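# Set the control box dial to 6, box upright

## Task

Rotate the dial on the control box until it points to 6, and make sure the control box is still upright when you finish.

## Robot and tools

Robot: two six-joint arms, left_arm and right_arm, each ending in a sixteen-motor four-digit hand (index, middle, ring, thumb). right_arm has a right hand; left_arm has a mirror-image left hand. The arm bases are not exactly at their nominal spots: left_arm root at (+0.002, +0.340, +0.048) m and right_arm root at (-0.043, -0.350, +0.020) m, each turned slightly about z. A camera stand sits behind the arms.

Frames. Scene frame: origin at table-top height halfway between the nominal bases, +z up, +x forward over the table, left_arm on the +y side (this has nothing to do with image left and right). Fixed cameras and the table use the scene frame. Each arm reports its hand pose, velocities, Hand target and wrist-camera pose in its own base frame. Motion offsets use the Hand target's own axes. Hand point axes on the right hand: +z runs along straight fingers toward the tips, +x crosses the palm away from the thumb, +y points out of the palm face (the face is at y = -0.062 m). On the left hand +x points toward the thumb. A rigid mast near the wrist, on the palm side, can collide with things.

execute_actions(actions, cameras). actions is a list of actions. Each action is a list of at most 15 rows, and each row is one control step of 1/30 s. If an action has fewer than 15 rows, its last row is held for the remaining steps. Every action lasts 0.5 s. Each row is one flat list of 48 numbers, all in [-1, 1], covering both arms even if only one moves. Order: left dx, dy, dz, rx, ry, rz; the 16 left hand goals; left current_limit; left speed; then the same 24 numbers for the right arm.
- dx..rz are an offset, not a pose. They are measured in the Hand target's own axes from where the Hand target stood when the action began. Every row of that action counts from that same start, not from the row before. Sending the same offset again in a new action moves the hand further. Scale: 1.0 equals 0.6 m for dx, dy, dz and 180 degrees for rotation. rx, ry, rz together form one rotation vector. The controller limits the commanded orientation to within 40 degrees of the measured one. An all-zero pose row asks the arm to go back to its current Hand target.
- The 16 hand numbers are absolute goal angles, not offsets, each mapped linearly between that hinge's two stops. Order: index_abd, index_mcp, index_pip, index_dip, middle_abd, middle_mcp, middle_pip, middle_dip, ring_abd, ring_mcp, ring_pip, ring_dip, thumb_cmc, thumb_axl, thumb_mcp, thumb_ipl. Values that give a straight hinge: _abd 0.00, _mcp -0.75, _pip -0.58, _dip -0.70, thumb_cmc -0.71, thumb_axl -0.68, thumb_mcp -0.23, thumb_ipl -0.17. Moving toward +1 curls the finger toward the palm, or swings the thumb round in front of the palm. A 0 is a real goal. To keep a hand unchanged, send back its hand_goal, hand_current_limit and hand_speed.
- current_limit: -1 gives 0 mA and +1 gives 550 mA, with 11 mA as the floor. speed: the goal moves at (speed+1)/2 times 8.5 rad/s. At the start they are +0.4 and -0.6, and each stays in force until you change it.
- cameras: names from cam_high, cam_low, cam_left_wrist, cam_right_wrist, or ["all"], or []. If left out, you get all images when actions is empty and none otherwise. An unknown name makes the call invalid. An empty actions list just returns the state and images.

zoom_image(camera, region): gives a closer view of one camera's latest image. region is [x0, y0, x1, y1] in pixels with the origin at the top-left corner, at most 504 wide and 504 high. The full images are 896x504 for cam_high and cam_low and 672x504 for the wrist cameras. read_manual(section) only returns licence text. finished_scene(scene=1) ends the scene for good. The dial must show 6 and the box must still be standing without the robot touching it.

Results. end_effector_position (m) and end_effector_quat_wxyz are in the arm's base frame and can be off by a few cm. Hand target is the latest commanded pose after clipping, and your next offsets count from it. The hand often rests short of it because of friction and elbow sag, so command a bit higher or send the missing distance. The result also gives joint positions, velocities ("within noise" means still) and joint torques. Torques include gravity; numbers 3 and 4 wrap at ±28 N m. It also shows end-effector positions at some control steps. Per hand you get hand_goal, hand_measured, hand_current_ma (positive pushes toward -1), hand_state for each motor (moving, goal, blocked or overload), hand_current_limit and hand_speed. Motor temperature changes are listed, and a MOTOR HOT line appears at 85 °C.

Cautions. Turn the dial gently and do not tip, drag or knock the box. Nothing may leave the table. Do not slam, hit hard or shove hard. Never let the two arms or hands touch or squeeze each other. A finger running at 495 mA or more for 5 s shuts off for 10 s. At 100 °C an arm goes limp for 30 to 60 s. Stretched-out holds and pushes against something the arm cannot reach both heat the motors. To stop pushing, command the target back behind the hand point. Hand commands sent while an arm is stopped are lost. Time keeps running while you think, and the robot holds its last command during that time.

Each tool is called by a JSON object that holds its "api" and its "payload", one argument or row to a line.

## Session

{"api": "execute_actions", "payload": {
  "actions": []
}}

Scene clock: 0.00 s.
left_arm: end_effector_position=(+0.2744, -0.5261, +0.1963) hand_goal=(+0.000, -0.754, -0.576, -0.696, +0.000, -0.754, -0.576, -0.696, +0.000, -0.754, -0.576, -0.696, -0.714, -0.678, -0.226, -0.168) hand_measured=(+0.000, -0.754, -0.576, -0.696, +0.000, -0.754, -0.576, -0.696, +0.000, -0.754, -0.576, -0.696, -0.714, -0.678, -0.226, -0.168) hand_current_ma=(+0, +0, +0, +0, +0, +0, +0, +0, +0, +0, +0, +0, +0, +0, +0, +0) hand_state=(goal, goal, goal, goal, goal, goal, goal, goal, goal, goal, goal, goal, goal, goal, goal, goal) hand_current_limit=0.40 hand_speed=-0.60 end_effector_quat_wxyz=(+0.661, -0.040, +0.717, -0.218) | right_arm: end_effector_position=(+0.5827, -0.1922, +0.2819) hand_goal=(+0.000, -0.754, -0.576, -0.696, +0.000, -0.754, -0.576, -0.696, +0.000, -0.754, -0.576, -0.696, -0.714, -0.678, -0.226, -0.168) hand_measured=(+0.000, -0.754, -0.576, -0.696, +0.000, -0.754, -0.576, -0.696, +0.000, -0.754, -0.576, -0.696, -0.714, -0.678, -0.226, -0.168) hand_current_ma=(+0, +0, +0, +0, +0, +0, +0, +0, +0, +0, +0, +0, +0, +0, +0, +0) hand_state=(goal, goal, goal, goal, goal, goal, goal, goal, goal, goal, goal, goal, goal, goal, goal, goal) hand_current_limit=0.40 hand_speed=-0.60 end_effector_quat_wxyz=(-0.141, +0.724, -0.134, +0.662)
Joint positions: left_arm=[-1.408 1.801 1.173 0.555 -1.145 -2.012] | right_arm=[-0.297 1.363 0.935 0.339 -0.322 1.935]
Joint velocities: within noise
Joint torques (N m): no reading
Motor temperatures (°C): left_arm=[27 28 22 26 24 21] | right_arm=[22 26 24 25 22 24]
Heat: left arm: hottest shoulder 28 °C; right arm: hottest shoulder 26 °C.
Hand target: left_arm +0.2755, -0.5326, +0.2029; +0.662, -0.047, +0.713, -0.225 | right_arm +0.5894, -0.1943, +0.3016; -0.139, +0.713, -0.128, +0.675

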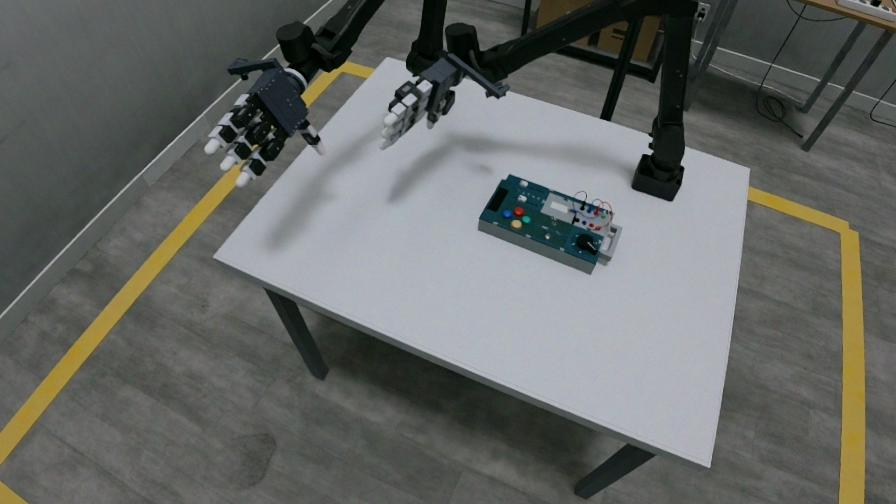

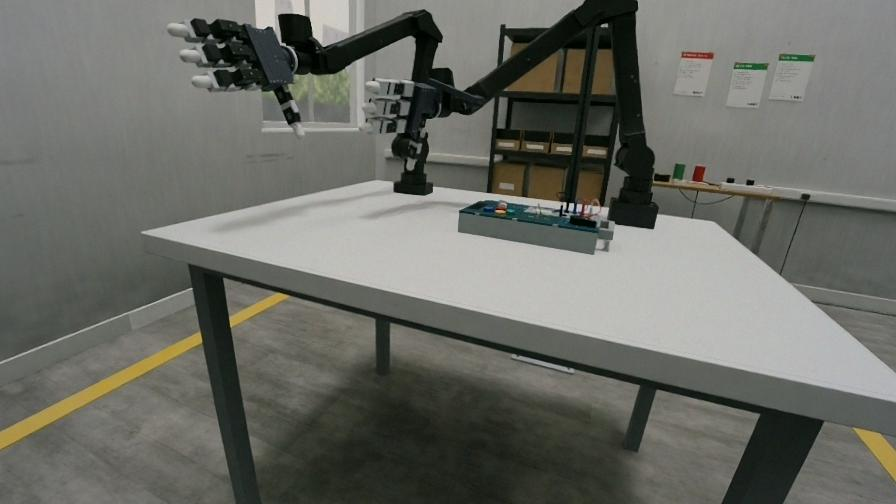

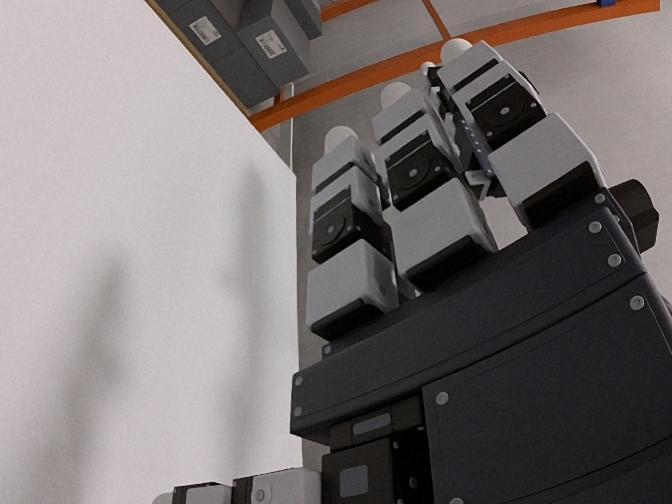

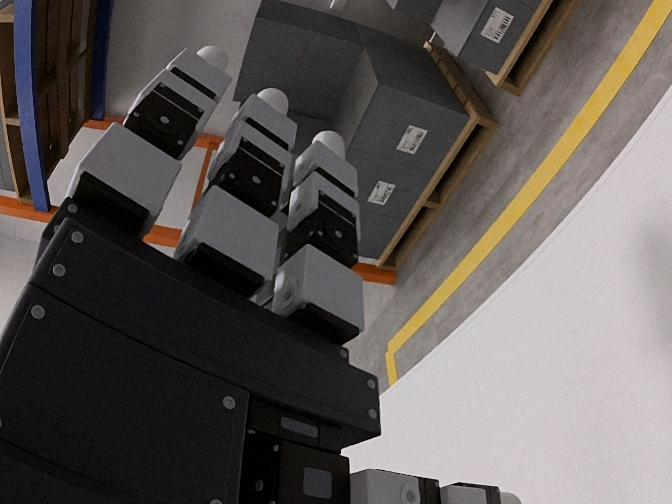

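{"api": "zoom_image", "payload": {
  "camera": "cam_high",
  "region": [460, 160, 640, 280]
}}

{"api": "zoom_image", "payload": {
  "camera": "cam_high",
  "region": [550, 200, 640, 270]
}}

{"api": "zoom_image", "payload": {
  "camera": "cam_low",
  "region": [450, 180, 630, 270]
}}

Scaled by 2.800 from the camera's 896x504 image, which has a finer 1280x720 frame.

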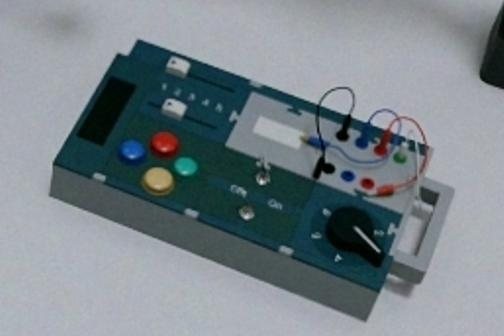

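Scaled by 5.600 from the camera's 896x504 image, which has a finer 1280x720 frame.

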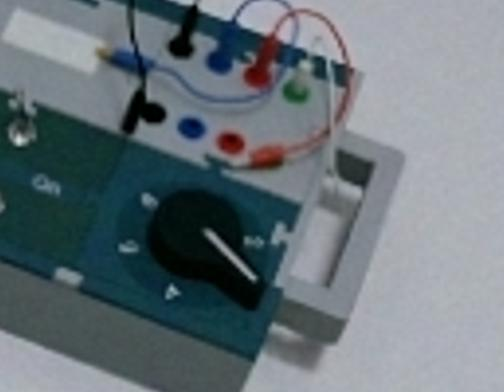

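Scaled by 2.800 from the camera's 896x504 image, which has a finer 1280x720 frame.

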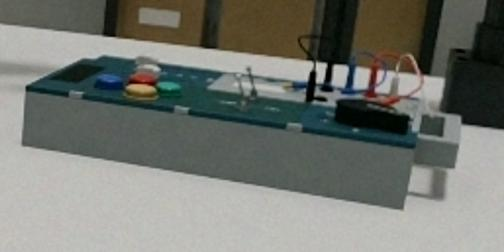

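{"api": "execute_actions", "payload": {
  "actions": [
    [[-0.0597,0.0345,0.0103,0.0301,0.0613,0.0524,0,-0.754,-0.576,-0.696,0,-0.754,-0.576,-0.696,0,-0.754,-0.576,-0.696,-0.714,-0.678,-0.226,-0.168,0.4,-0.6,0,0,0,0,0,0,0,-0.754,-0.576,-0.696,0,-0.754,-0.576,-0.696,0,-0.754,-0.576,-0.696,-0.714,-0.678,-0.226,-0.168,0.4,-0.6]]
  ]
}}

Scene clock: 7.53 s.
left_arm: end_effector_position=(+0.2878, -0.4975, +0.2263) hand_goal=(+0.000, -0.754, -0.576, -0.696, +0.000, -0.754, -0.576, -0.696, +0.000, -0.754, -0.576, -0.696, -0.714, -0.678, -0.226, -0.168) hand_measured=(-0.002, -0.752, -0.576, -0.696, -0.002, -0.752, -0.576, -0.696, -0.002, -0.752, -0.576, -0.696, -0.714, -0.678, -0.226, -0.168) hand_current_ma=(+0, +0, +0, +0, +0, +0, +0, +0, +0, +1, +0, +0, +0, +0, +0, +0) hand_state=(goal, goal, goal, goal, goal, goal, goal, goal, goal, goal, goal, goal, goal, goal, goal, goal) hand_current_limit=0.40 hand_speed=-0.60 end_effector_quat_wxyz=(+0.610, +0.070, +0.762, -0.204) | right_arm: end_effector_position=(+0.5827, -0.1922, +0.2819) hand_goal=(+0.000, -0.754, -0.576, -0.696, +0.000, -0.754, -0.576, -0.696, +0.000, -0.754, -0.576, -0.696, -0.714, -0.678, -0.226, -0.168) hand_measured=(+0.000, -0.752, -0.576, -0.696, +0.000, -0.752, -0.576, -0.696, -0.002, -0.752, -0.576, -0.696, -0.712, -0.678, -0.226, -0.168) hand_current_ma=(+0, +0, +0, +0, +0, +0, +0, +0, +0, +0, +0, +0, +0, +0, +0, +0) hand_state=(goal, goal, goal, goal, goal, goal, goal, goal, goal, goal, goal, goal, goal, goal, goal, goal) hand_current_limit=0.40 hand_speed=-0.60 end_effector_quat_wxyz=(-0.141, +0.724, -0.134, +0.662)
Joint positions: left_arm=[-1.361 1.623 1.113 0.22 -0.926 -2.037] | right_arm=[-0.297 1.363 0.935 0.339 -0.322 1.935]
Joint torques (N m): left_arm=[-1.08 -15.5 10.5 1.28 -0.24 -0.09] | right_arm=[-0.5 -8.12 13.89 2.4 -0.09 0.01]
Heat: left arm: hottest shoulder 30 °C; right arm: hottest shoulder 27 °C.
Hand target: left_arm +0.2905, -0.5026, +0.2278; +0.608, +0.065, +0.763, -0.207 | right_arm +0.5894, -0.1943, +0.3016; -0.139, +0.713, -0.128, +0.675
Off the commanded pose: left_arm 0.006 m, 1 deg | right_arm 0.021 m, 2 deg.
Step readings (end_effector_position of left_arm | right_arm):
0: (+0.2744, -0.5261, +0.1963) | (+0.5827, -0.1922, +0.2819)
1: (+0.2745, -0.5270, +0.1962) | (+0.5827, -0.1922, +0.2819)
2: (+0.2751, -0.5301, +0.1961) | (+0.5827, -0.1922, +0.2819)
4: (+0.2769, -0.5322, +0.1959) | (+0.5827, -0.1922, +0.2819)
8: (+0.2798, -0.5148, +0.2069) | (+0.5827, -0.1922, +0.2819)
15: (+0.2886, -0.4987, +0.2308) | (+0.5827, -0.1922, +0.2819)

{"api": "execute_actions", "payload": {
  "actions": [
    [[-0.0537,0.0442,-0.0045,0.0301,0.0613,0.0524,0,-0.754,-0.576,-0.696,0,-0.754,-0.576,-0.696,0,-0.754,-0.576,-0.696,-0.714,-0.678,-0.226,-0.168,0.4,-0.6,0,0,0,0,0,0,0,-0.754,-0.576,-0.696,0,-0.754,-0.576,-0.696,0,-0.754,-0.576,-0.696,-0.714,-0.678,-0.226,-0.168,0.4,-0.6]],
    [[-0.0289,0.0787,-0.0182,0.0301,0.0613,0.0524,0,-0.754,-0.576,-0.696,0,-0.754,-0.576,-0.696,0,-0.754,-0.576,-0.696,-0.714,-0.678,-0.226,-0.168,0.4,-0.6,0,0,0,0,0,0,0,-0.754,-0.576,-0.696,0,-0.754,-0.576,-0.696,0,-0.754,-0.576,-0.696,-0.714,-0.678,-0.226,-0.168,0.4,-0.6]],
    [[-0.0112,0.0797,-0.0296,0.0301,0.0613,0.0524,0,-0.754,-0.576,-0.696,0,-0.754,-0.576,-0.696,0,-0.754,-0.576,-0.696,-0.714,-0.678,-0.226,-0.168,0.4,-0.6,0,0,0,0,0,0,0,-0.754,-0.576,-0.696,0,-0.754,-0.576,-0.696,0,-0.754,-0.576,-0.696,-0.714,-0.678,-0.226,-0.168,0.4,-0.6]],
    [[0.025,0.0778,-0.0184,0.0301,0.0613,0.0524,0,-0.754,-0.576,-0.696,0,-0.754,-0.576,-0.696,0,-0.754,-0.576,-0.696,-0.714,-0.678,-0.226,-0.168,0.4,-0.6,0,0,0,0,0,0,0,-0.754,-0.576,-0.696,0,-0.754,-0.576,-0.696,0,-0.754,-0.576,-0.696,-0.714,-0.678,-0.226,-0.168,0.4,-0.6]],
    [[0.0409,0.0706,-0.0191,0.0301,0.0613,0.0524,0,-0.754,-0.576,-0.696,0,-0.754,-0.576,-0.696,0,-0.754,-0.576,-0.696,-0.714,-0.678,-0.226,-0.168,0.4,-0.6,0,0,0,0,0,0,0,-0.754,-0.576,-0.696,0,-0.754,-0.576,-0.696,0,-0.754,-0.576,-0.696,-0.714,-0.678,-0.226,-0.168,0.4,-0.6]],
    [[0.0561,0.0463,0.0119,0.0301,0.0613,0.0524,0,-0.754,-0.576,-0.696,0,-0.754,-0.576,-0.696,0,-0.754,-0.576,-0.696,-0.714,-0.678,-0.226,-0.168,0.4,-0.6,0,0,0,0,0,0,0,-0.754,-0.576,-0.696,0,-0.754,-0.576,-0.696,0,-0.754,-0.576,-0.696,-0.714,-0.678,-0.226,-0.168,0.4,-0.6]],
    [[0.0601,0.0382,0.0192,0.0301,0.0613,0.0524,0,-0.754,-0.576,-0.696,0,-0.754,-0.576,-0.696,0,-0.754,-0.576,-0.696,-0.714,-0.678,-0.226,-0.168,0.4,-0.6,0,0,0,0,0,0,0,-0.754,-0.576,-0.696,0,-0.754,-0.576,-0.696,0,-0.754,-0.576,-0.696,-0.714,-0.678,-0.226,-0.168,0.4,-0.6]]
  ],
  "cameras": ["all"]
}}

Scene clock: 13.03 s.
left_arm: end_effector_position=(+0.4157, -0.2113, +0.2334) hand_goal=(+0.000, -0.754, -0.576, -0.696, +0.000, -0.754, -0.576, -0.696, +0.000, -0.754, -0.576, -0.696, -0.714, -0.678, -0.226, -0.168) hand_measured=(-0.002, -0.754, -0.576, -0.696, -0.002, -0.754, -0.576, -0.696, -0.002, -0.754, -0.576, -0.696, -0.714, -0.678, -0.224, -0.168) hand_current_ma=(+0, +0, +0, +0, +0, +0, +0, +0, +0, +0, +0, +0, +0, +0, +1, +0) hand_state=(goal, goal, goal, goal, goal, goal, goal, goal, goal, goal, goal, goal, goal, goal, goal, goal) hand_current_limit=0.40 hand_speed=-0.60 end_effector_quat_wxyz=(-0.015, +0.703, +0.711, -0.002) | right_arm: end_effector_position=(+0.5827, -0.1922, +0.2819) hand_goal=(+0.000, -0.754, -0.576, -0.696, +0.000, -0.754, -0.576, -0.696, +0.000, -0.754, -0.576, -0.696, -0.714, -0.678, -0.226, -0.168) hand_measured=(+0.000, -0.752, -0.576, -0.696, +0.000, -0.752, -0.576, -0.696, -0.002, -0.752, -0.576, -0.696, -0.712, -0.678, -0.226, -0.168) hand_current_ma=(+0, +0, +0, +0, +0, +0, +0, +0, +0, +0, +0, +0, +0, +0, +0, +0) hand_state=(goal, goal, goal, goal, goal, goal, goal, goal, goal, goal, goal, goal, goal, goal, goal, goal) hand_current_limit=0.40 hand_speed=-0.60 end_effector_quat_wxyz=(-0.141, +0.724, -0.134, +0.662)
Joint positions: left_arm=[-0.617 1.422 1.337 -1.516 -0.001 -0.627] | right_arm=[-0.297 1.363 0.935 0.339 -0.322 1.935]
Joint torques (N m): left_arm=[-0.5 -11.75 12.37 -0.28 -0.14 0.07] | right_arm=[-0.44 -8.06 13.89 2.41 -0.1 0.01]
Heat: left arm: hottest shoulder 30 °C; right arm: hottest shoulder 27 °C.
Hand target: left_arm +0.4268, -0.2190, +0.2498; -0.002, +0.707, +0.707, +0.001 | right_arm +0.5894, -0.1943, +0.3016; -0.139, +0.713, -0.128, +0.675
Off the commanded pose: left_arm 0.021 m, 2 deg | right_arm 0.021 m, 2 deg.
Step readings (end_effector_position of left_arm | right_arm):
0: (+0.2878, -0.4976, +0.2263) | (+0.5827, -0.1922, +0.2819)
1: (+0.2876, -0.4983, +0.2257) | (+0.5827, -0.1922, +0.2819)
2: (+0.2880, -0.5008, +0.2246) | (+0.5827, -0.1922, +0.2819)
4: (+0.2890, -0.5027, +0.2217) | (+0.5827, -0.1922, +0.2819)
8: (+0.2942, -0.4863, +0.2313) | (+0.5827, -0.1922, +0.2819)
15: (+0.3031, -0.4678, +0.2496) | (+0.5827, -0.1922, +0.2819)
16: (+0.3028, -0.4682, +0.2483) | (+0.5827, -0.1922, +0.2819)
17: (+0.3030, -0.4696, +0.2454) | (+0.5827, -0.1922, +0.2819)
19: (+0.3025, -0.4686, +0.2391) | (+0.5827, -0.1922, +0.2819)
23: (+0.3123, -0.4447, +0.2456) | (+0.5827, -0.1922, +0.2819)
30: (+0.3237, -0.4230, +0.2632) | (+0.5827, -0.1922, +0.2819)
31: (+0.3231, -0.4235, +0.2621) | (+0.5827, -0.1922, +0.2819)
32: (+0.3223, -0.4240, +0.2584) | (+0.5827, -0.1922, +0.2819)
34: (+0.3199, -0.4197, +0.2504) | (+0.5827, -0.1922, +0.2819)
38: (+0.3298, -0.3920, +0.2506) | (+0.5827, -0.1922, +0.2819)
45: (+0.3385, -0.3709, +0.2568) | (+0.5827, -0.1922, +0.2819)
46: (+0.3378, -0.3712, +0.2558) | (+0.5827, -0.1922, +0.2819)
47: (+0.3372, -0.3708, +0.2536) | (+0.5827, -0.1922, +0.2819)
49: (+0.3355, -0.3661, +0.2475) | (+0.5827, -0.1922, +0.2819)
53: (+0.3473, -0.3372, +0.2432) | (+0.5827, -0.1922, +0.2819)
60: (+0.3587, -0.3258, +0.2521) | (+0.5827, -0.1922, +0.2819)
61: (+0.3587, -0.3265, +0.2530) | (+0.5827, -0.1922, +0.2819)
62: (+0.3583, -0.3263, +0.2537) | (+0.5827, -0.1922, +0.2819)
64: (+0.3573, -0.3195, +0.2526) | (+0.5827, -0.1922, +0.2819)
68: (+0.3697, -0.2905, +0.2546) | (+0.5827, -0.1922, +0.2819)
75: (+0.3788, -0.2802, +0.2649) | (+0.5827, -0.1922, +0.2819)
76: (+0.3790, -0.2809, +0.2654) | (+0.5827, -0.1922, +0.2819)
77: (+0.3794, -0.2799, +0.2655) | (+0.5827, -0.1922, +0.2819)
79: (+0.3798, -0.2739, +0.2632) | (+0.5827, -0.1922, +0.2819)
83: (+0.3893, -0.2514, +0.2524) | (+0.5827, -0.1922, +0.2819)
90: (+0.3961, -0.2440, +0.2425) | (+0.5827, -0.1922, +0.2819)
91: (+0.3961, -0.2443, +0.2430) | (+0.5827, -0.1922, +0.2819)
92: (+0.3969, -0.2423, +0.2443) | (+0.5827, -0.1922, +0.2819)
94: (+0.3988, -0.2350, +0.2464) | (+0.5827, -0.1922, +0.2819)
98: (+0.4090, -0.2150, +0.2420) | (+0.5827, -0.1922, +0.2819)
105: (+0.4141, -0.2082, +0.2296) | (+0.5827, -0.1922, +0.2819)
camera_calibration:
cam_left_wrist: T_world_to_cam=[[-0.660264, -0.751033, 0.00100585, 0.0838618], [-0.5162, 0.454784, 0.725747, 0.100455], [-0.545517, 0.478665, -0.687961, 0.611823], [0, 0, 0, 1]] pos_world=[0.440986, -0.275561, 0.347921]

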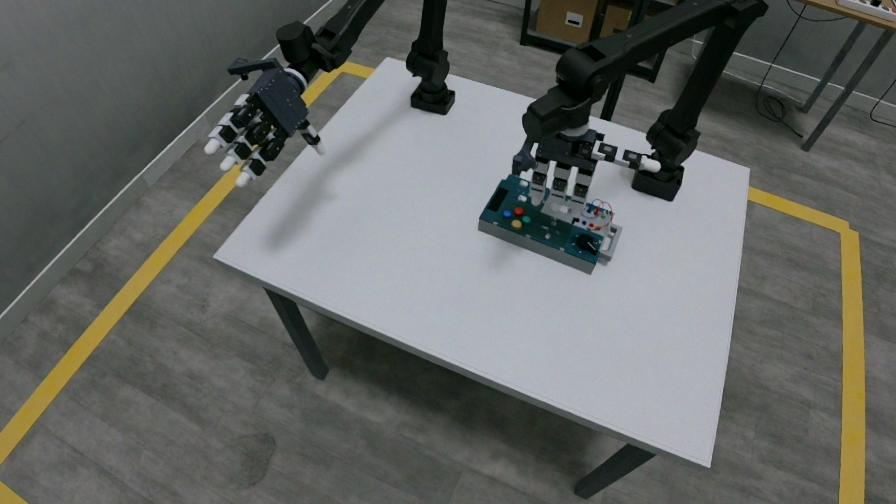

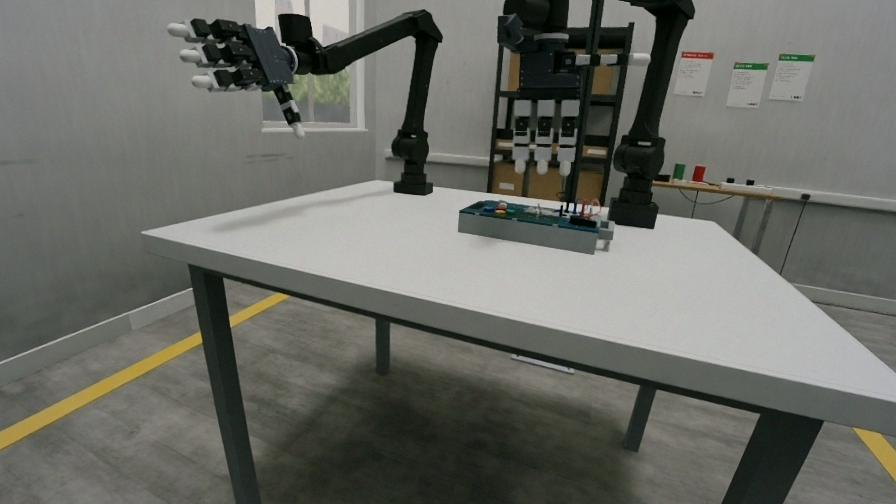

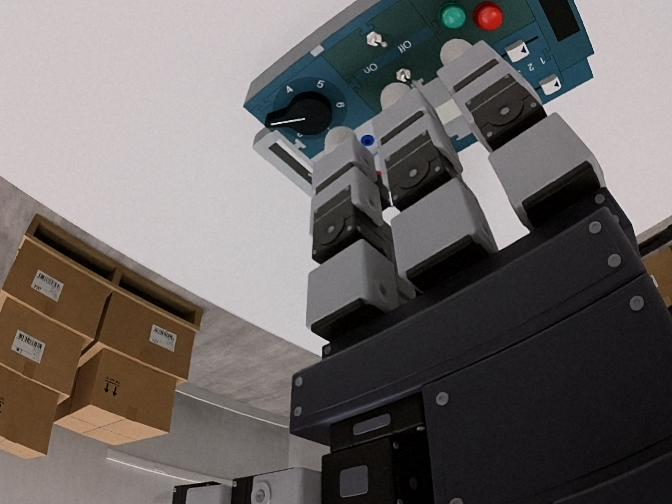

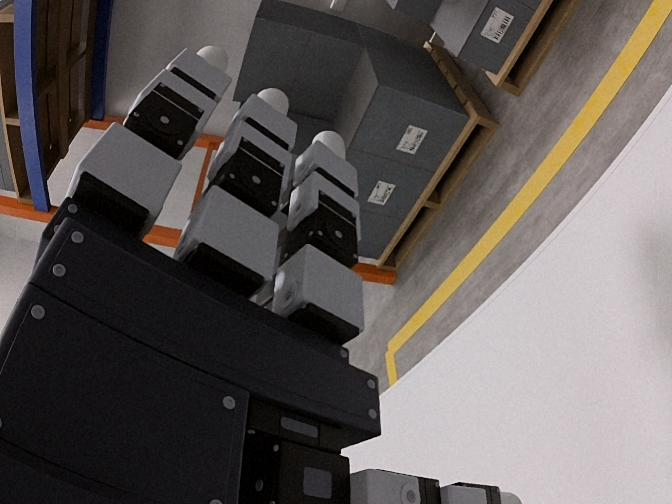

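{"api": "zoom_image", "payload": {
  "camera": "cam_left_wrist",
  "region": [230, 60, 390, 180]
}}

{"api": "zoom_image", "payload": {
  "camera": "cam_high",
  "region": [560, 215, 630, 270]
}}

Scaled by 3.150 from the camera's 672x504 image, which has a finer 960x720 frame.

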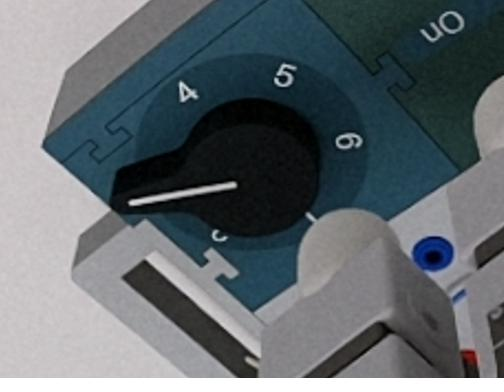

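Scaled by 7.200 from the camera's 896x504 image, which has a finer 1280x720 frame.

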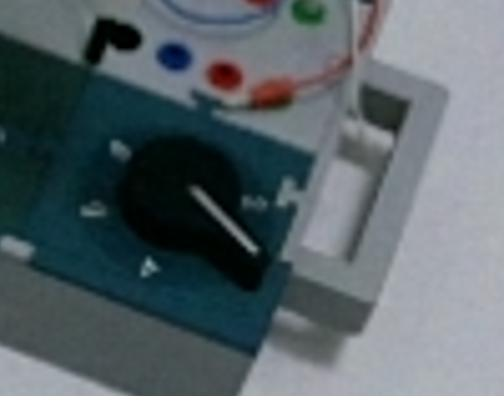

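{"api": "zoom_image", "payload": {
  "camera": "cam_low",
  "region": [490, 90, 650, 260]
}}

{"api": "zoom_image", "payload": {
  "camera": "cam_high",
  "region": [480, 120, 660, 280]
}}

Scaled by 2.965 from the camera's 896x504 image, which has a finer 1280x720 frame.

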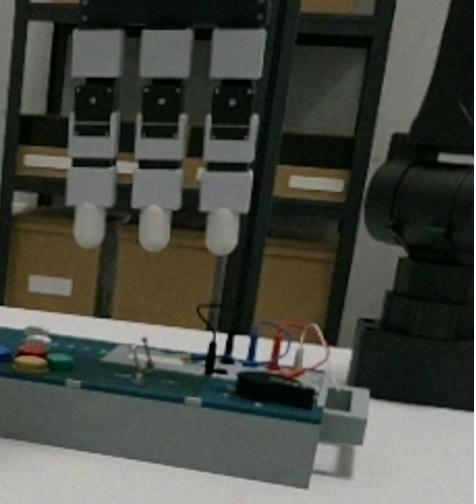

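Scaled by 2.800 from the camera's 896x504 image, which has a finer 1280x720 frame.

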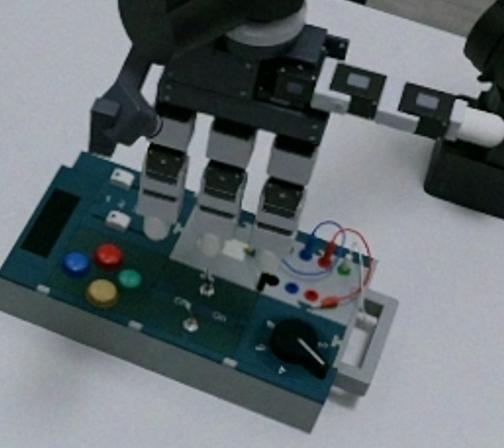

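{"api": "execute_actions", "payload": {
  "actions": [
    [[0.065,-0.005,0,0,0,0,0,-0.754,-0.576,-0.696,0,-0.137,0.883,0.464,0,-0.137,0.883,0.464,-0.714,-0.678,-0.226,-0.168,0.4,-0.6,0,0,0,0,0,0,0,-0.754,-0.576,-0.696,0,-0.754,-0.576,-0.696,0,-0.754,-0.576,-0.696,-0.714,-0.678,-0.226,-0.168,0.4,-0.6]],
    [[0.065,-0.005,0.03,0,0,0,0,-0.754,-0.576,-0.696,0,-0.137,0.883,0.464,0,-0.137,0.883,0.464,-0.714,-0.678,-0.226,-0.168,0.4,-0.6,0,0,0,0,0,0,0,-0.754,-0.576,-0.696,0,-0.754,-0.576,-0.696,0,-0.754,-0.576,-0.696,-0.714,-0.678,-0.226,-0.168,0.4,-0.6]],
    [[0,0,0.035,0,0,0,0,-0.754,-0.576,-0.696,0,-0.137,0.883,0.464,0,-0.137,0.883,0.464,-0.714,-0.678,-0.226,-0.168,0.4,-0.6,0,0,0,0,0,0,0,-0.754,-0.576,-0.696,0,-0.754,-0.576,-0.696,0,-0.754,-0.576,-0.696,-0.714,-0.678,-0.226,-0.168,0.4,-0.6]]
  ],
  "cameras": ["all"]
}}

{"api": "zoom_image", "payload": {
  "camera": "cam_high",
  "region": [540, 170, 640, 270]
}}

{"api": "zoom_image", "payload": {
  "camera": "cam_low",
  "region": [530, 130, 650, 260]
}}

Scene clock: 21.17 s.
left_arm: end_effector_position=(+0.4185, -0.1405, +0.2116) hand_goal=(+0.000, -0.754, -0.576, -0.696, +0.000, -0.138, +0.882, +0.464, +0.000, -0.138, +0.882, +0.464, -0.714, -0.678, -0.226, -0.168) hand_measured=(-0.002, -0.754, -0.576, -0.696, -0.002, -0.150, +0.876, +0.462, -0.002, -0.152, +0.876, +0.462, -0.714, -0.678, -0.224, -0.168) hand_current_ma=(+0, +0, +0, +0, +0, -6, -2, +0, +0, -8, -2, +0, +0, +0, +1, +0) hand_state=(goal, goal, goal, goal, goal, goal, goal, goal, goal, goal, goal, goal, goal, goal, goal, goal) hand_current_limit=0.40 hand_speed=-0.60 end_effector_quat_wxyz=(-0.006, +0.705, +0.709, +0.000) | right_arm: end_effector_position=(+0.5827, -0.1922, +0.2819) hand_goal=(+0.000, -0.754, -0.576, -0.696, +0.000, -0.754, -0.576, -0.696, +0.000, -0.754, -0.576, -0.696, -0.714, -0.678, -0.226, -0.168) hand_measured=(+0.000, -0.752, -0.576, -0.696, +0.000, -0.752, -0.576, -0.696, -0.002, -0.752, -0.576, -0.696, -0.712, -0.678, -0.226, -0.168) hand_current_ma=(+0, +0, +0, +0, +0, +0, +0, +0, +0, +0, +0, +0, +0, +0, +0, +0) hand_state=(goal, goal, goal, goal, goal, goal, goal, goal, goal, goal, goal, goal, goal, goal, goal, goal) hand_current_limit=0.40 hand_speed=-0.60 end_effector_quat_wxyz=(-0.141, +0.724, -0.134, +0.662)
Joint positions: left_arm=[-0.457 1.327 1.184 -1.438 -0.004 -0.463] | right_arm=[-0.297 1.363 0.935 0.339 -0.322 1.935]
Joint torques (N m): left_arm=[-1.14 -11.34 8.58 0.66 -0.1 0.04] | right_arm=[-0.44 -8.12 13.9 2.4 -0.1 0.01]
Heat: left arm: hottest shoulder 30 °C; right arm: hottest elbow 28 °C.
Hand target: left_arm +0.4207, -0.1409, +0.2110; -0.002, +0.707, +0.707, +0.000 | right_arm +0.5894, -0.1943, +0.3016; -0.139, +0.713, -0.128, +0.675
Off the commanded pose: left_arm 0.002 m, 1 deg | right_arm 0.021 m, 2 deg.
Step readings (end_effector_position of left_arm | right_arm):
0: (+0.4157, -0.2113, +0.2334) | (+0.5827, -0.1922, +0.2819)
1: (+0.4158, -0.2114, +0.2334) | (+0.5827, -0.1922, +0.2819)
2: (+0.4163, -0.2104, +0.2334) | (+0.5827, -0.1922, +0.2819)
4: (+0.4184, -0.2074, +0.2348) | (+0.5827, -0.1922, +0.2819)
8: (+0.4250, -0.1911, +0.2429) | (+0.5827, -0.1922, +0.2819)
15: (+0.4270, -0.1817, +0.2529) | (+0.5827, -0.1922, +0.2819)
16: (+0.4269, -0.1815, +0.2524) | (+0.5827, -0.1922, +0.2819)
17: (+0.4263, -0.1795, +0.2505) | (+0.5827, -0.1922, +0.2819)
19: (+0.4226, -0.1727, +0.2430) | (+0.5827, -0.1922, +0.2819)
23: (+0.4159, -0.1480, +0.2283) | (+0.5827, -0.1922, +0.2819)
30: (+0.4192, -0.1400, +0.2279) | (+0.5827, -0.1922, +0.2819)
31: (+0.4193, -0.1402, +0.2281) | (+0.5827, -0.1922, +0.2819)
32: (+0.4197, -0.1405, +0.2277) | (+0.5827, -0.1922, +0.2819)
34: (+0.4205, -0.1411, +0.2246) | (+0.5827, -0.1922, +0.2819)
38: (+0.4182, -0.1401, +0.2142) | (+0.5827, -0.1922, +0.2819)
45: (+0.4184, -0.1404, +0.2116) | (+0.5827, -0.1922, +0.2819)
camera_calibration:
cam_left_wrist: T_world_to_cam=[[-0.663161, -0.748474, -0.00175758, 0.141135], [-0.525989, 0.464363, 0.712533, 0.0937342], [-0.532496, 0.473449, -0.701637, 0.561152], [0, 0, 0, 1]] pos_world=[0.44171, -0.203567, 0.327184]

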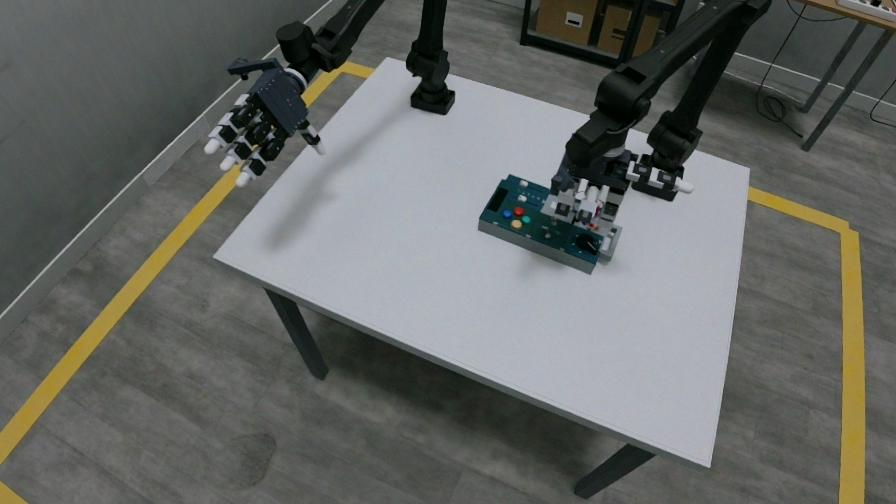

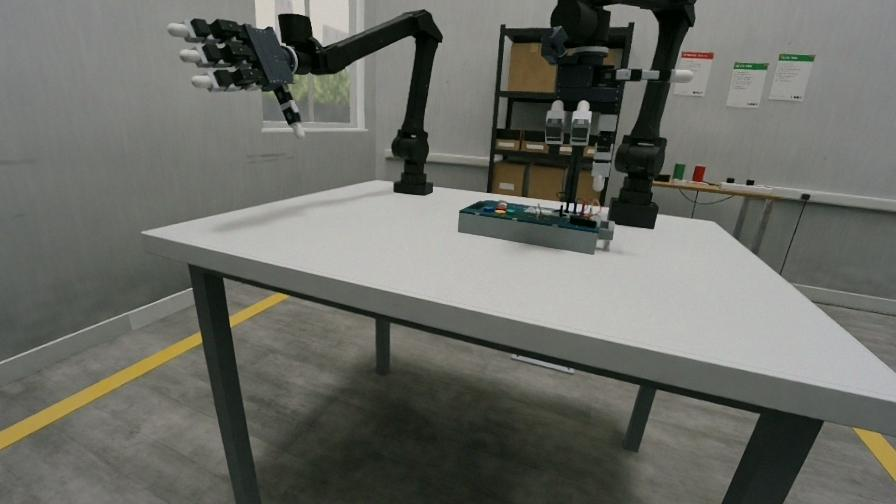

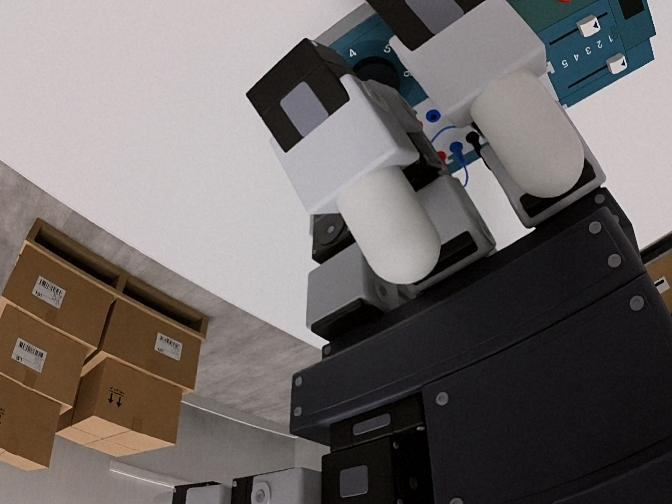

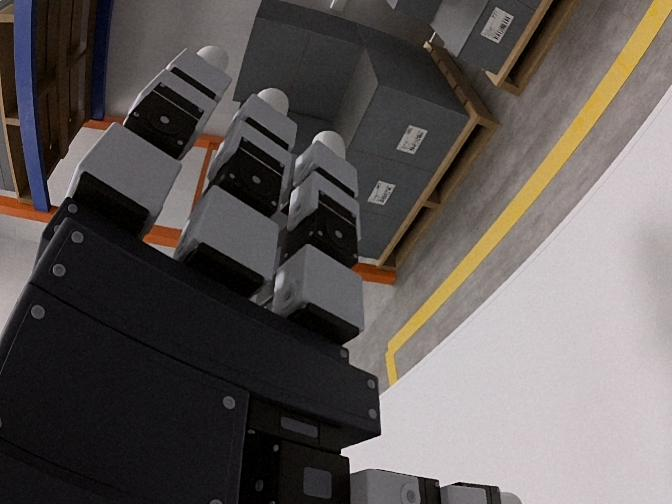

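Scaled by 5.040 from the camera's 896x504 image, which has a finer 1280x720 frame.

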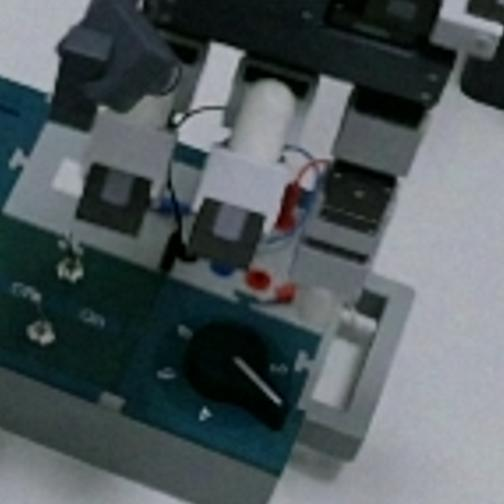

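Scaled by 3.877 from the camera's 896x504 image, which has a finer 1280x720 frame.

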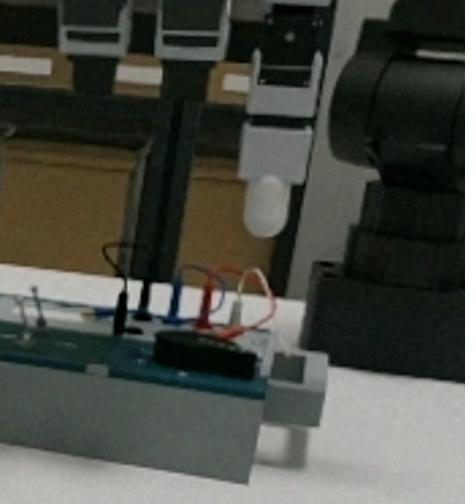

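{"api": "execute_actions", "payload": {
  "actions": [
    [[0.0133,-0.0117,0.01,0,0,0,0,-0.754,-0.576,-0.696,0,-0.137,0.883,0.464,0,-0.137,0.883,0.464,-0.714,-0.678,-0.226,-0.168,0.4,-0.6,0,0,0,0,0,0,0,-0.754,-0.576,-0.696,0,-0.754,-0.576,-0.696,0,-0.754,-0.576,-0.696,-0.714,-0.678,-0.226,-0.168,0.4,-0.6]],
    [[0,0,0.06,0,0,0,0,-0.754,-0.576,-0.696,0,-0.137,0.883,0.464,0,-0.137,0.883,0.464,-0.714,-0.678,-0.226,-0.168,0.4,-0.6,0,0,0,0,0,0,0,-0.754,-0.576,-0.696,0,-0.754,-0.576,-0.696,0,-0.754,-0.576,-0.696,-0.714,-0.678,-0.226,-0.168,0.4,-0.6]]
  ],
  "cameras": ["cam_high", "cam_low"]
}}

{"api": "zoom_image", "payload": {
  "camera": "cam_high",
  "region": [560, 195, 640, 275]
}}

{"api": "zoom_image", "payload": {
  "camera": "cam_low",
  "region": [550, 170, 640, 260]
}}

Scene clock: 23.43 s.
left_arm: end_effector_position=(+0.4098, -0.1343, +0.1734) hand_goal=(+0.000, -0.754, -0.576, -0.696, +0.000, -0.138, +0.882, +0.464, +0.000, -0.138, +0.882, +0.464, -0.714, -0.678, -0.226, -0.168) hand_measured=(-0.002, -0.754, -0.576, -0.696, -0.002, -0.148, +0.876, +0.462, -0.002, -0.152, +0.876, +0.462, -0.714, -0.678, -0.224, -0.168) hand_current_ma=(+0, +0, +0, +0, +0, -5, -2, +0, +0, -8, -2, +0, +0, +0, +1, +0) hand_state=(goal, goal, goal, goal, goal, goal, goal, goal, goal, goal, goal, goal, goal, goal, goal, goal) hand_current_limit=0.40 hand_speed=-0.60 end_effector_quat_wxyz=(-0.002, +0.707, +0.707, +0.002) | right_arm: end_effector_position=(+0.5827, -0.1922, +0.2819) hand_goal=(+0.000, -0.754, -0.576, -0.696, +0.000, -0.754, -0.576, -0.696, +0.000, -0.754, -0.576, -0.696, -0.714, -0.678, -0.226, -0.168) hand_measured=(+0.000, -0.752, -0.576, -0.696, +0.000, -0.752, -0.576, -0.696, -0.002, -0.752, -0.576, -0.696, -0.712, -0.678, -0.226, -0.168) hand_current_ma=(+0, +0, +0, +0, +0, +0, +0, +0, +0, +0, +0, +0, +0, +0, +0, +0) hand_state=(goal, goal, goal, goal, goal, goal, goal, goal, goal, goal, goal, goal, goal, goal, goal, goal) hand_current_limit=0.40 hand_speed=-0.60 end_effector_quat_wxyz=(-0.141, +0.724, -0.134, +0.662)
Joint positions: left_arm=[-0.451 1.313 1.066 -1.326 -0.004 -0.451] | right_arm=[-0.297 1.363 0.935 0.339 -0.322 1.935]
Joint torques (N m): left_arm=[-0.26 -9.29 8.32 0.68 -0.08 0.07] | right_arm=[-0.44 -8.12 13.9 2.4 -0.09 0.01]
Heat: left arm: hottest shoulder 30 °C; right arm: hottest elbow 28 °C.
Hand target: left_arm +0.4137, -0.1328, +0.1691; -0.002, +0.707, +0.707, +0.001 | right_arm +0.5894, -0.1943, +0.3016; -0.139, +0.713, -0.128, +0.675
Off the commanded pose: left_arm 0.006 m, 0 deg | right_arm 0.021 m, 2 deg.
Step readings (end_effector_position of left_arm | right_arm):
0: (+0.4185, -0.1405, +0.2116) | (+0.5827, -0.1922, +0.2819)
1: (+0.4186, -0.1405, +0.2116) | (+0.5827, -0.1922, +0.2819)
2: (+0.4185, -0.1405, +0.2109) | (+0.5827, -0.1922, +0.2819)
4: (+0.4174, -0.1396, +0.2084) | (+0.5827, -0.1922, +0.2819)
8: (+0.4122, -0.1362, +0.2020) | (+0.5827, -0.1922, +0.2819)
15: (+0.4118, -0.1352, +0.2014) | (+0.5827, -0.1922, +0.2819)
16: (+0.4118, -0.1352, +0.2013) | (+0.5827, -0.1922, +0.2819)
17: (+0.4124, -0.1355, +0.2002) | (+0.5827, -0.1922, +0.2819)
19: (+0.4134, -0.1360, +0.1941) | (+0.5827, -0.1922, +0.2819)
23: (+0.4084, -0.1336, +0.1770) | (+0.5827, -0.1922, +0.2819)
30: (+0.4095, -0.1341, +0.1733) | (+0.5827, -0.1922, +0.2819)
Images, in order (width x height): cam_high 896x504, cam_low 896x504.

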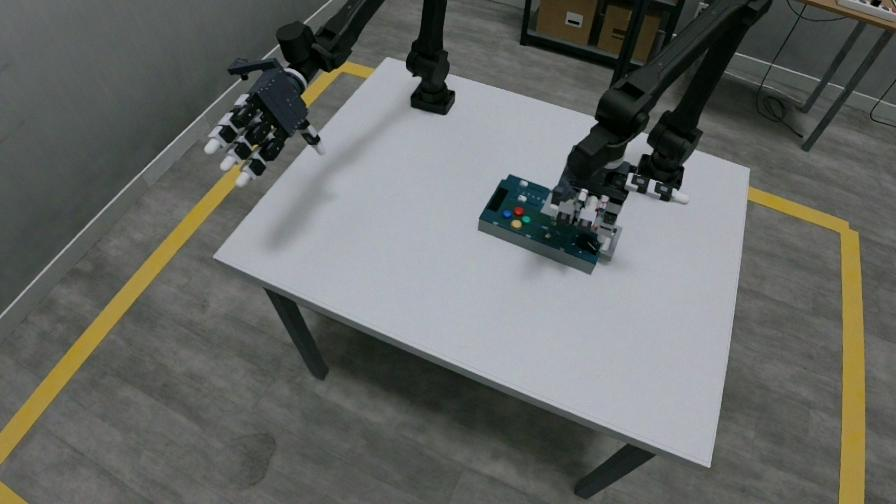

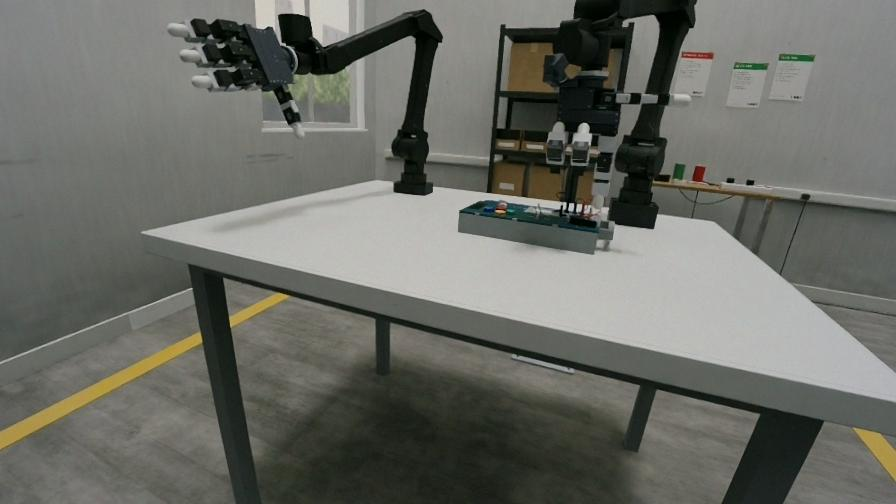

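Scaled by 6.300 from the camera's 896x504 image, which has a finer 1280x720 frame.

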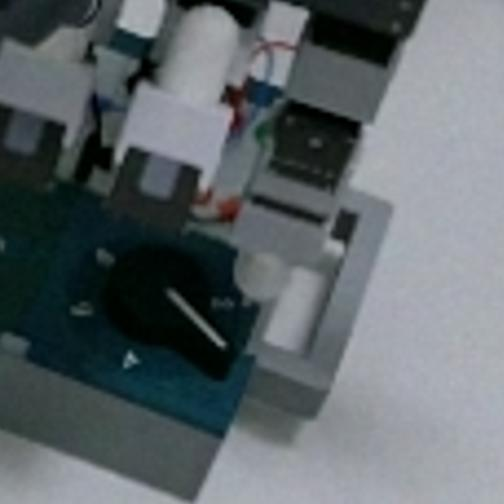

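Scaled by 5.600 from the camera's 896x504 image, which has a finer 1280x720 frame.

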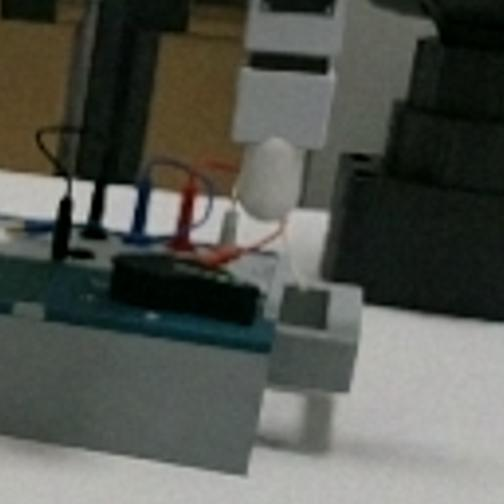

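{"api": "execute_actions", "payload": {
  "actions": [
    [[0.0075,-0.004,0.033,0,0,0,0,-0.754,-0.576,-0.696,0,-0.137,0.883,0.464,0,-0.137,0.883,0.464,-0.714,-0.678,-0.226,-0.168,0.4,-0.6,0,0,0,0,0,0,0,-0.754,-0.576,-0.696,0,-0.754,-0.576,-0.696,0,-0.754,-0.576,-0.696,-0.714,-0.678,-0.226,-0.168,0.4,-0.6]]
  ],
  "cameras": ["cam_high", "cam_low"]
}}

{"api": "zoom_image", "payload": {
  "camera": "cam_high",
  "region": [565, 210, 635, 280]
}}

{"api": "zoom_image", "payload": {
  "camera": "cam_low",
  "region": [550, 180, 630, 260]
}}

Scene clock: 25.13 s.
left_arm: end_effector_position=(+0.4081, -0.1296, +0.1547) hand_goal=(+0.000, -0.754, -0.576, -0.696, +0.000, -0.138, +0.882, +0.464, +0.000, -0.138, +0.882, +0.464, -0.714, -0.678, -0.226, -0.168) hand_measured=(-0.002, -0.754, -0.576, -0.696, -0.002, -0.148, +0.876, +0.462, -0.002, -0.152, +0.876, +0.462, -0.714, -0.678, -0.224, -0.168) hand_current_ma=(+0, +0, +0, +0, +0, -5, -2, +0, +0, -8, -2, +0, +0, +0, +1, +0) hand_state=(goal, goal, goal, goal, goal, goal, goal, goal, goal, goal, goal, goal, goal, goal, goal, goal) hand_current_limit=0.40 hand_speed=-0.60 end_effector_quat_wxyz=(+0.000, +0.707, +0.708, +0.002) | right_arm: end_effector_position=(+0.5827, -0.1922, +0.2819) hand_goal=(+0.000, -0.754, -0.576, -0.696, +0.000, -0.754, -0.576, -0.696, +0.000, -0.754, -0.576, -0.696, -0.714, -0.678, -0.226, -0.168) hand_measured=(+0.000, -0.752, -0.576, -0.696, +0.000, -0.752, -0.576, -0.696, -0.002, -0.752, -0.576, -0.696, -0.712, -0.678, -0.226, -0.168) hand_current_ma=(+0, +0, +0, +0, +0, +0, +0, +0, +0, +0, +0, +0, +0, +0, +0, +0) hand_state=(goal, goal, goal, goal, goal, goal, goal, goal, goal, goal, goal, goal, goal, goal, goal, goal) hand_current_limit=0.40 hand_speed=-0.60 end_effector_quat_wxyz=(-0.141, +0.724, -0.134, +0.662)
Joint positions: left_arm=[-0.442 1.316 1.018 -1.272 -0.004 -0.443] | right_arm=[-0.297 1.363 0.935 0.339 -0.322 1.935]
Joint torques (N m): left_arm=[-0.5 -9.41 8.03 0.58 -0.09 0] | right_arm=[-0.44 -8.12 13.89 2.4 -0.09 0.01]
Motor temperatures (°C): left_arm=[27 30 26 26 24 21] | right_arm=[22 27 29 25 22 23]
Heat: left arm: hottest shoulder 30 °C; right arm: hottest elbow 29 °C.
Hand target: left_arm +0.4113, -0.1282, +0.1493; -0.002, +0.707, +0.707, +0.001 | right_arm +0.5894, -0.1943, +0.3016; -0.139, +0.713, -0.128, +0.675
Off the commanded pose: left_arm 0.006 m, 0 deg | right_arm 0.021 m, 2 deg.
Step readings (end_effector_position of left_arm | right_arm):
0: (+0.4098, -0.1343, +0.1734) | (+0.5827, -0.1922, +0.2819)
1: (+0.4099, -0.1344, +0.1732) | (+0.5827, -0.1922, +0.2819)
2: (+0.4102, -0.1344, +0.1724) | (+0.5827, -0.1922, +0.2819)
4: (+0.4111, -0.1340, +0.1687) | (+0.5827, -0.1922, +0.2819)
8: (+0.4074, -0.1301, +0.1577) | (+0.5827, -0.1922, +0.2819)
15: (+0.4078, -0.1296, +0.1546) | (+0.5827, -0.1922, +0.2819)
Images, in order (width x height): cam_high 896x504, cam_low 896x504.

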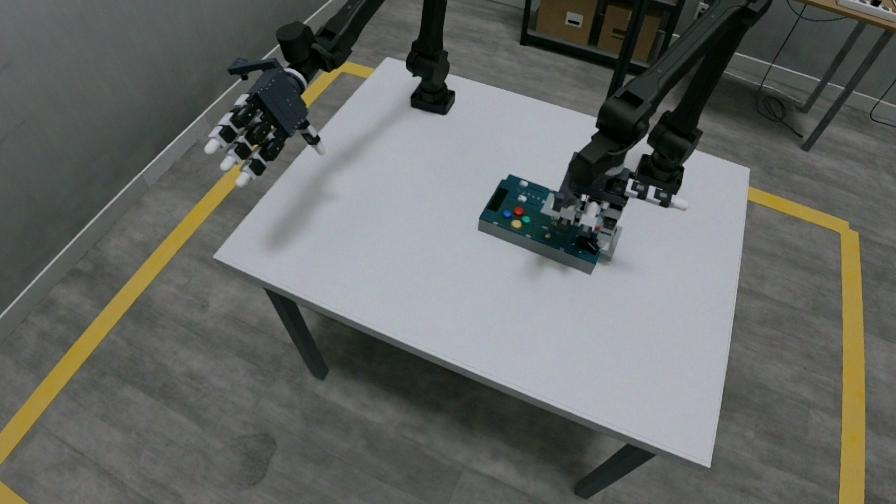

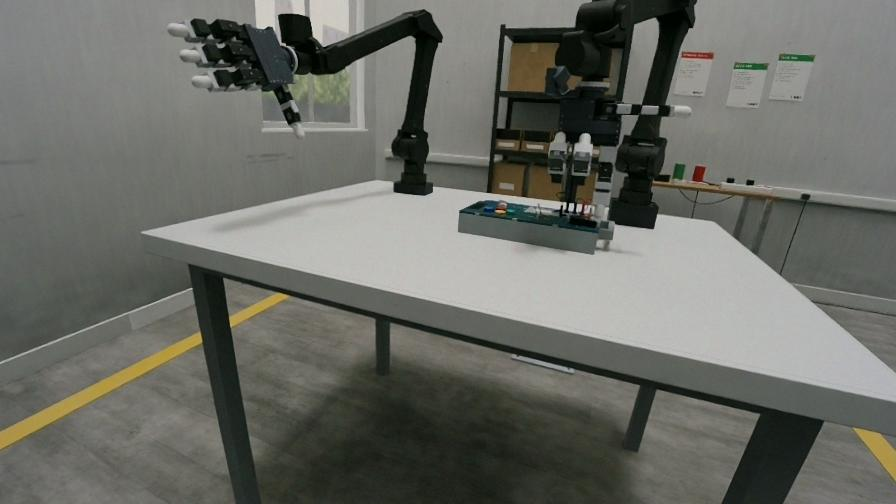

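Scaled by 7.200 from the camera's 896x504 image, which has a finer 1280x720 frame.

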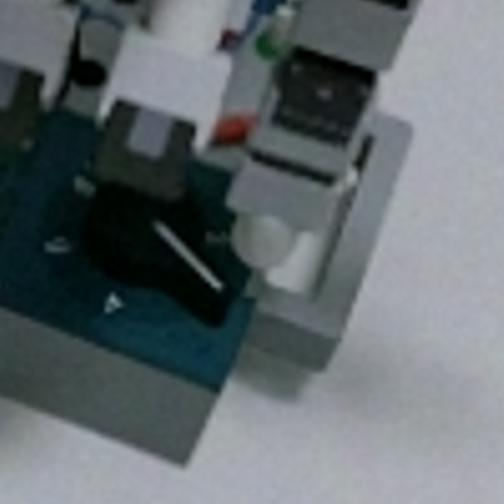

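Scaled by 6.300 from the camera's 896x504 image, which has a finer 1280x720 frame.

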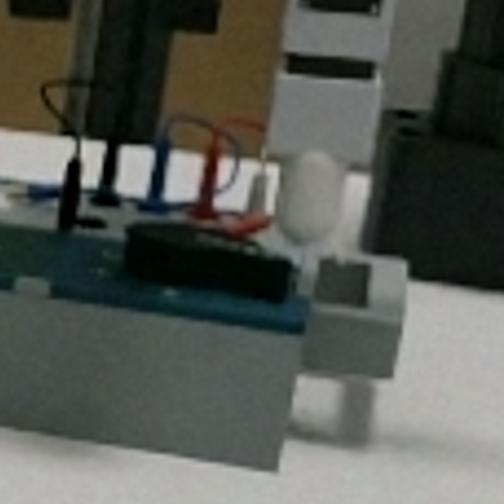

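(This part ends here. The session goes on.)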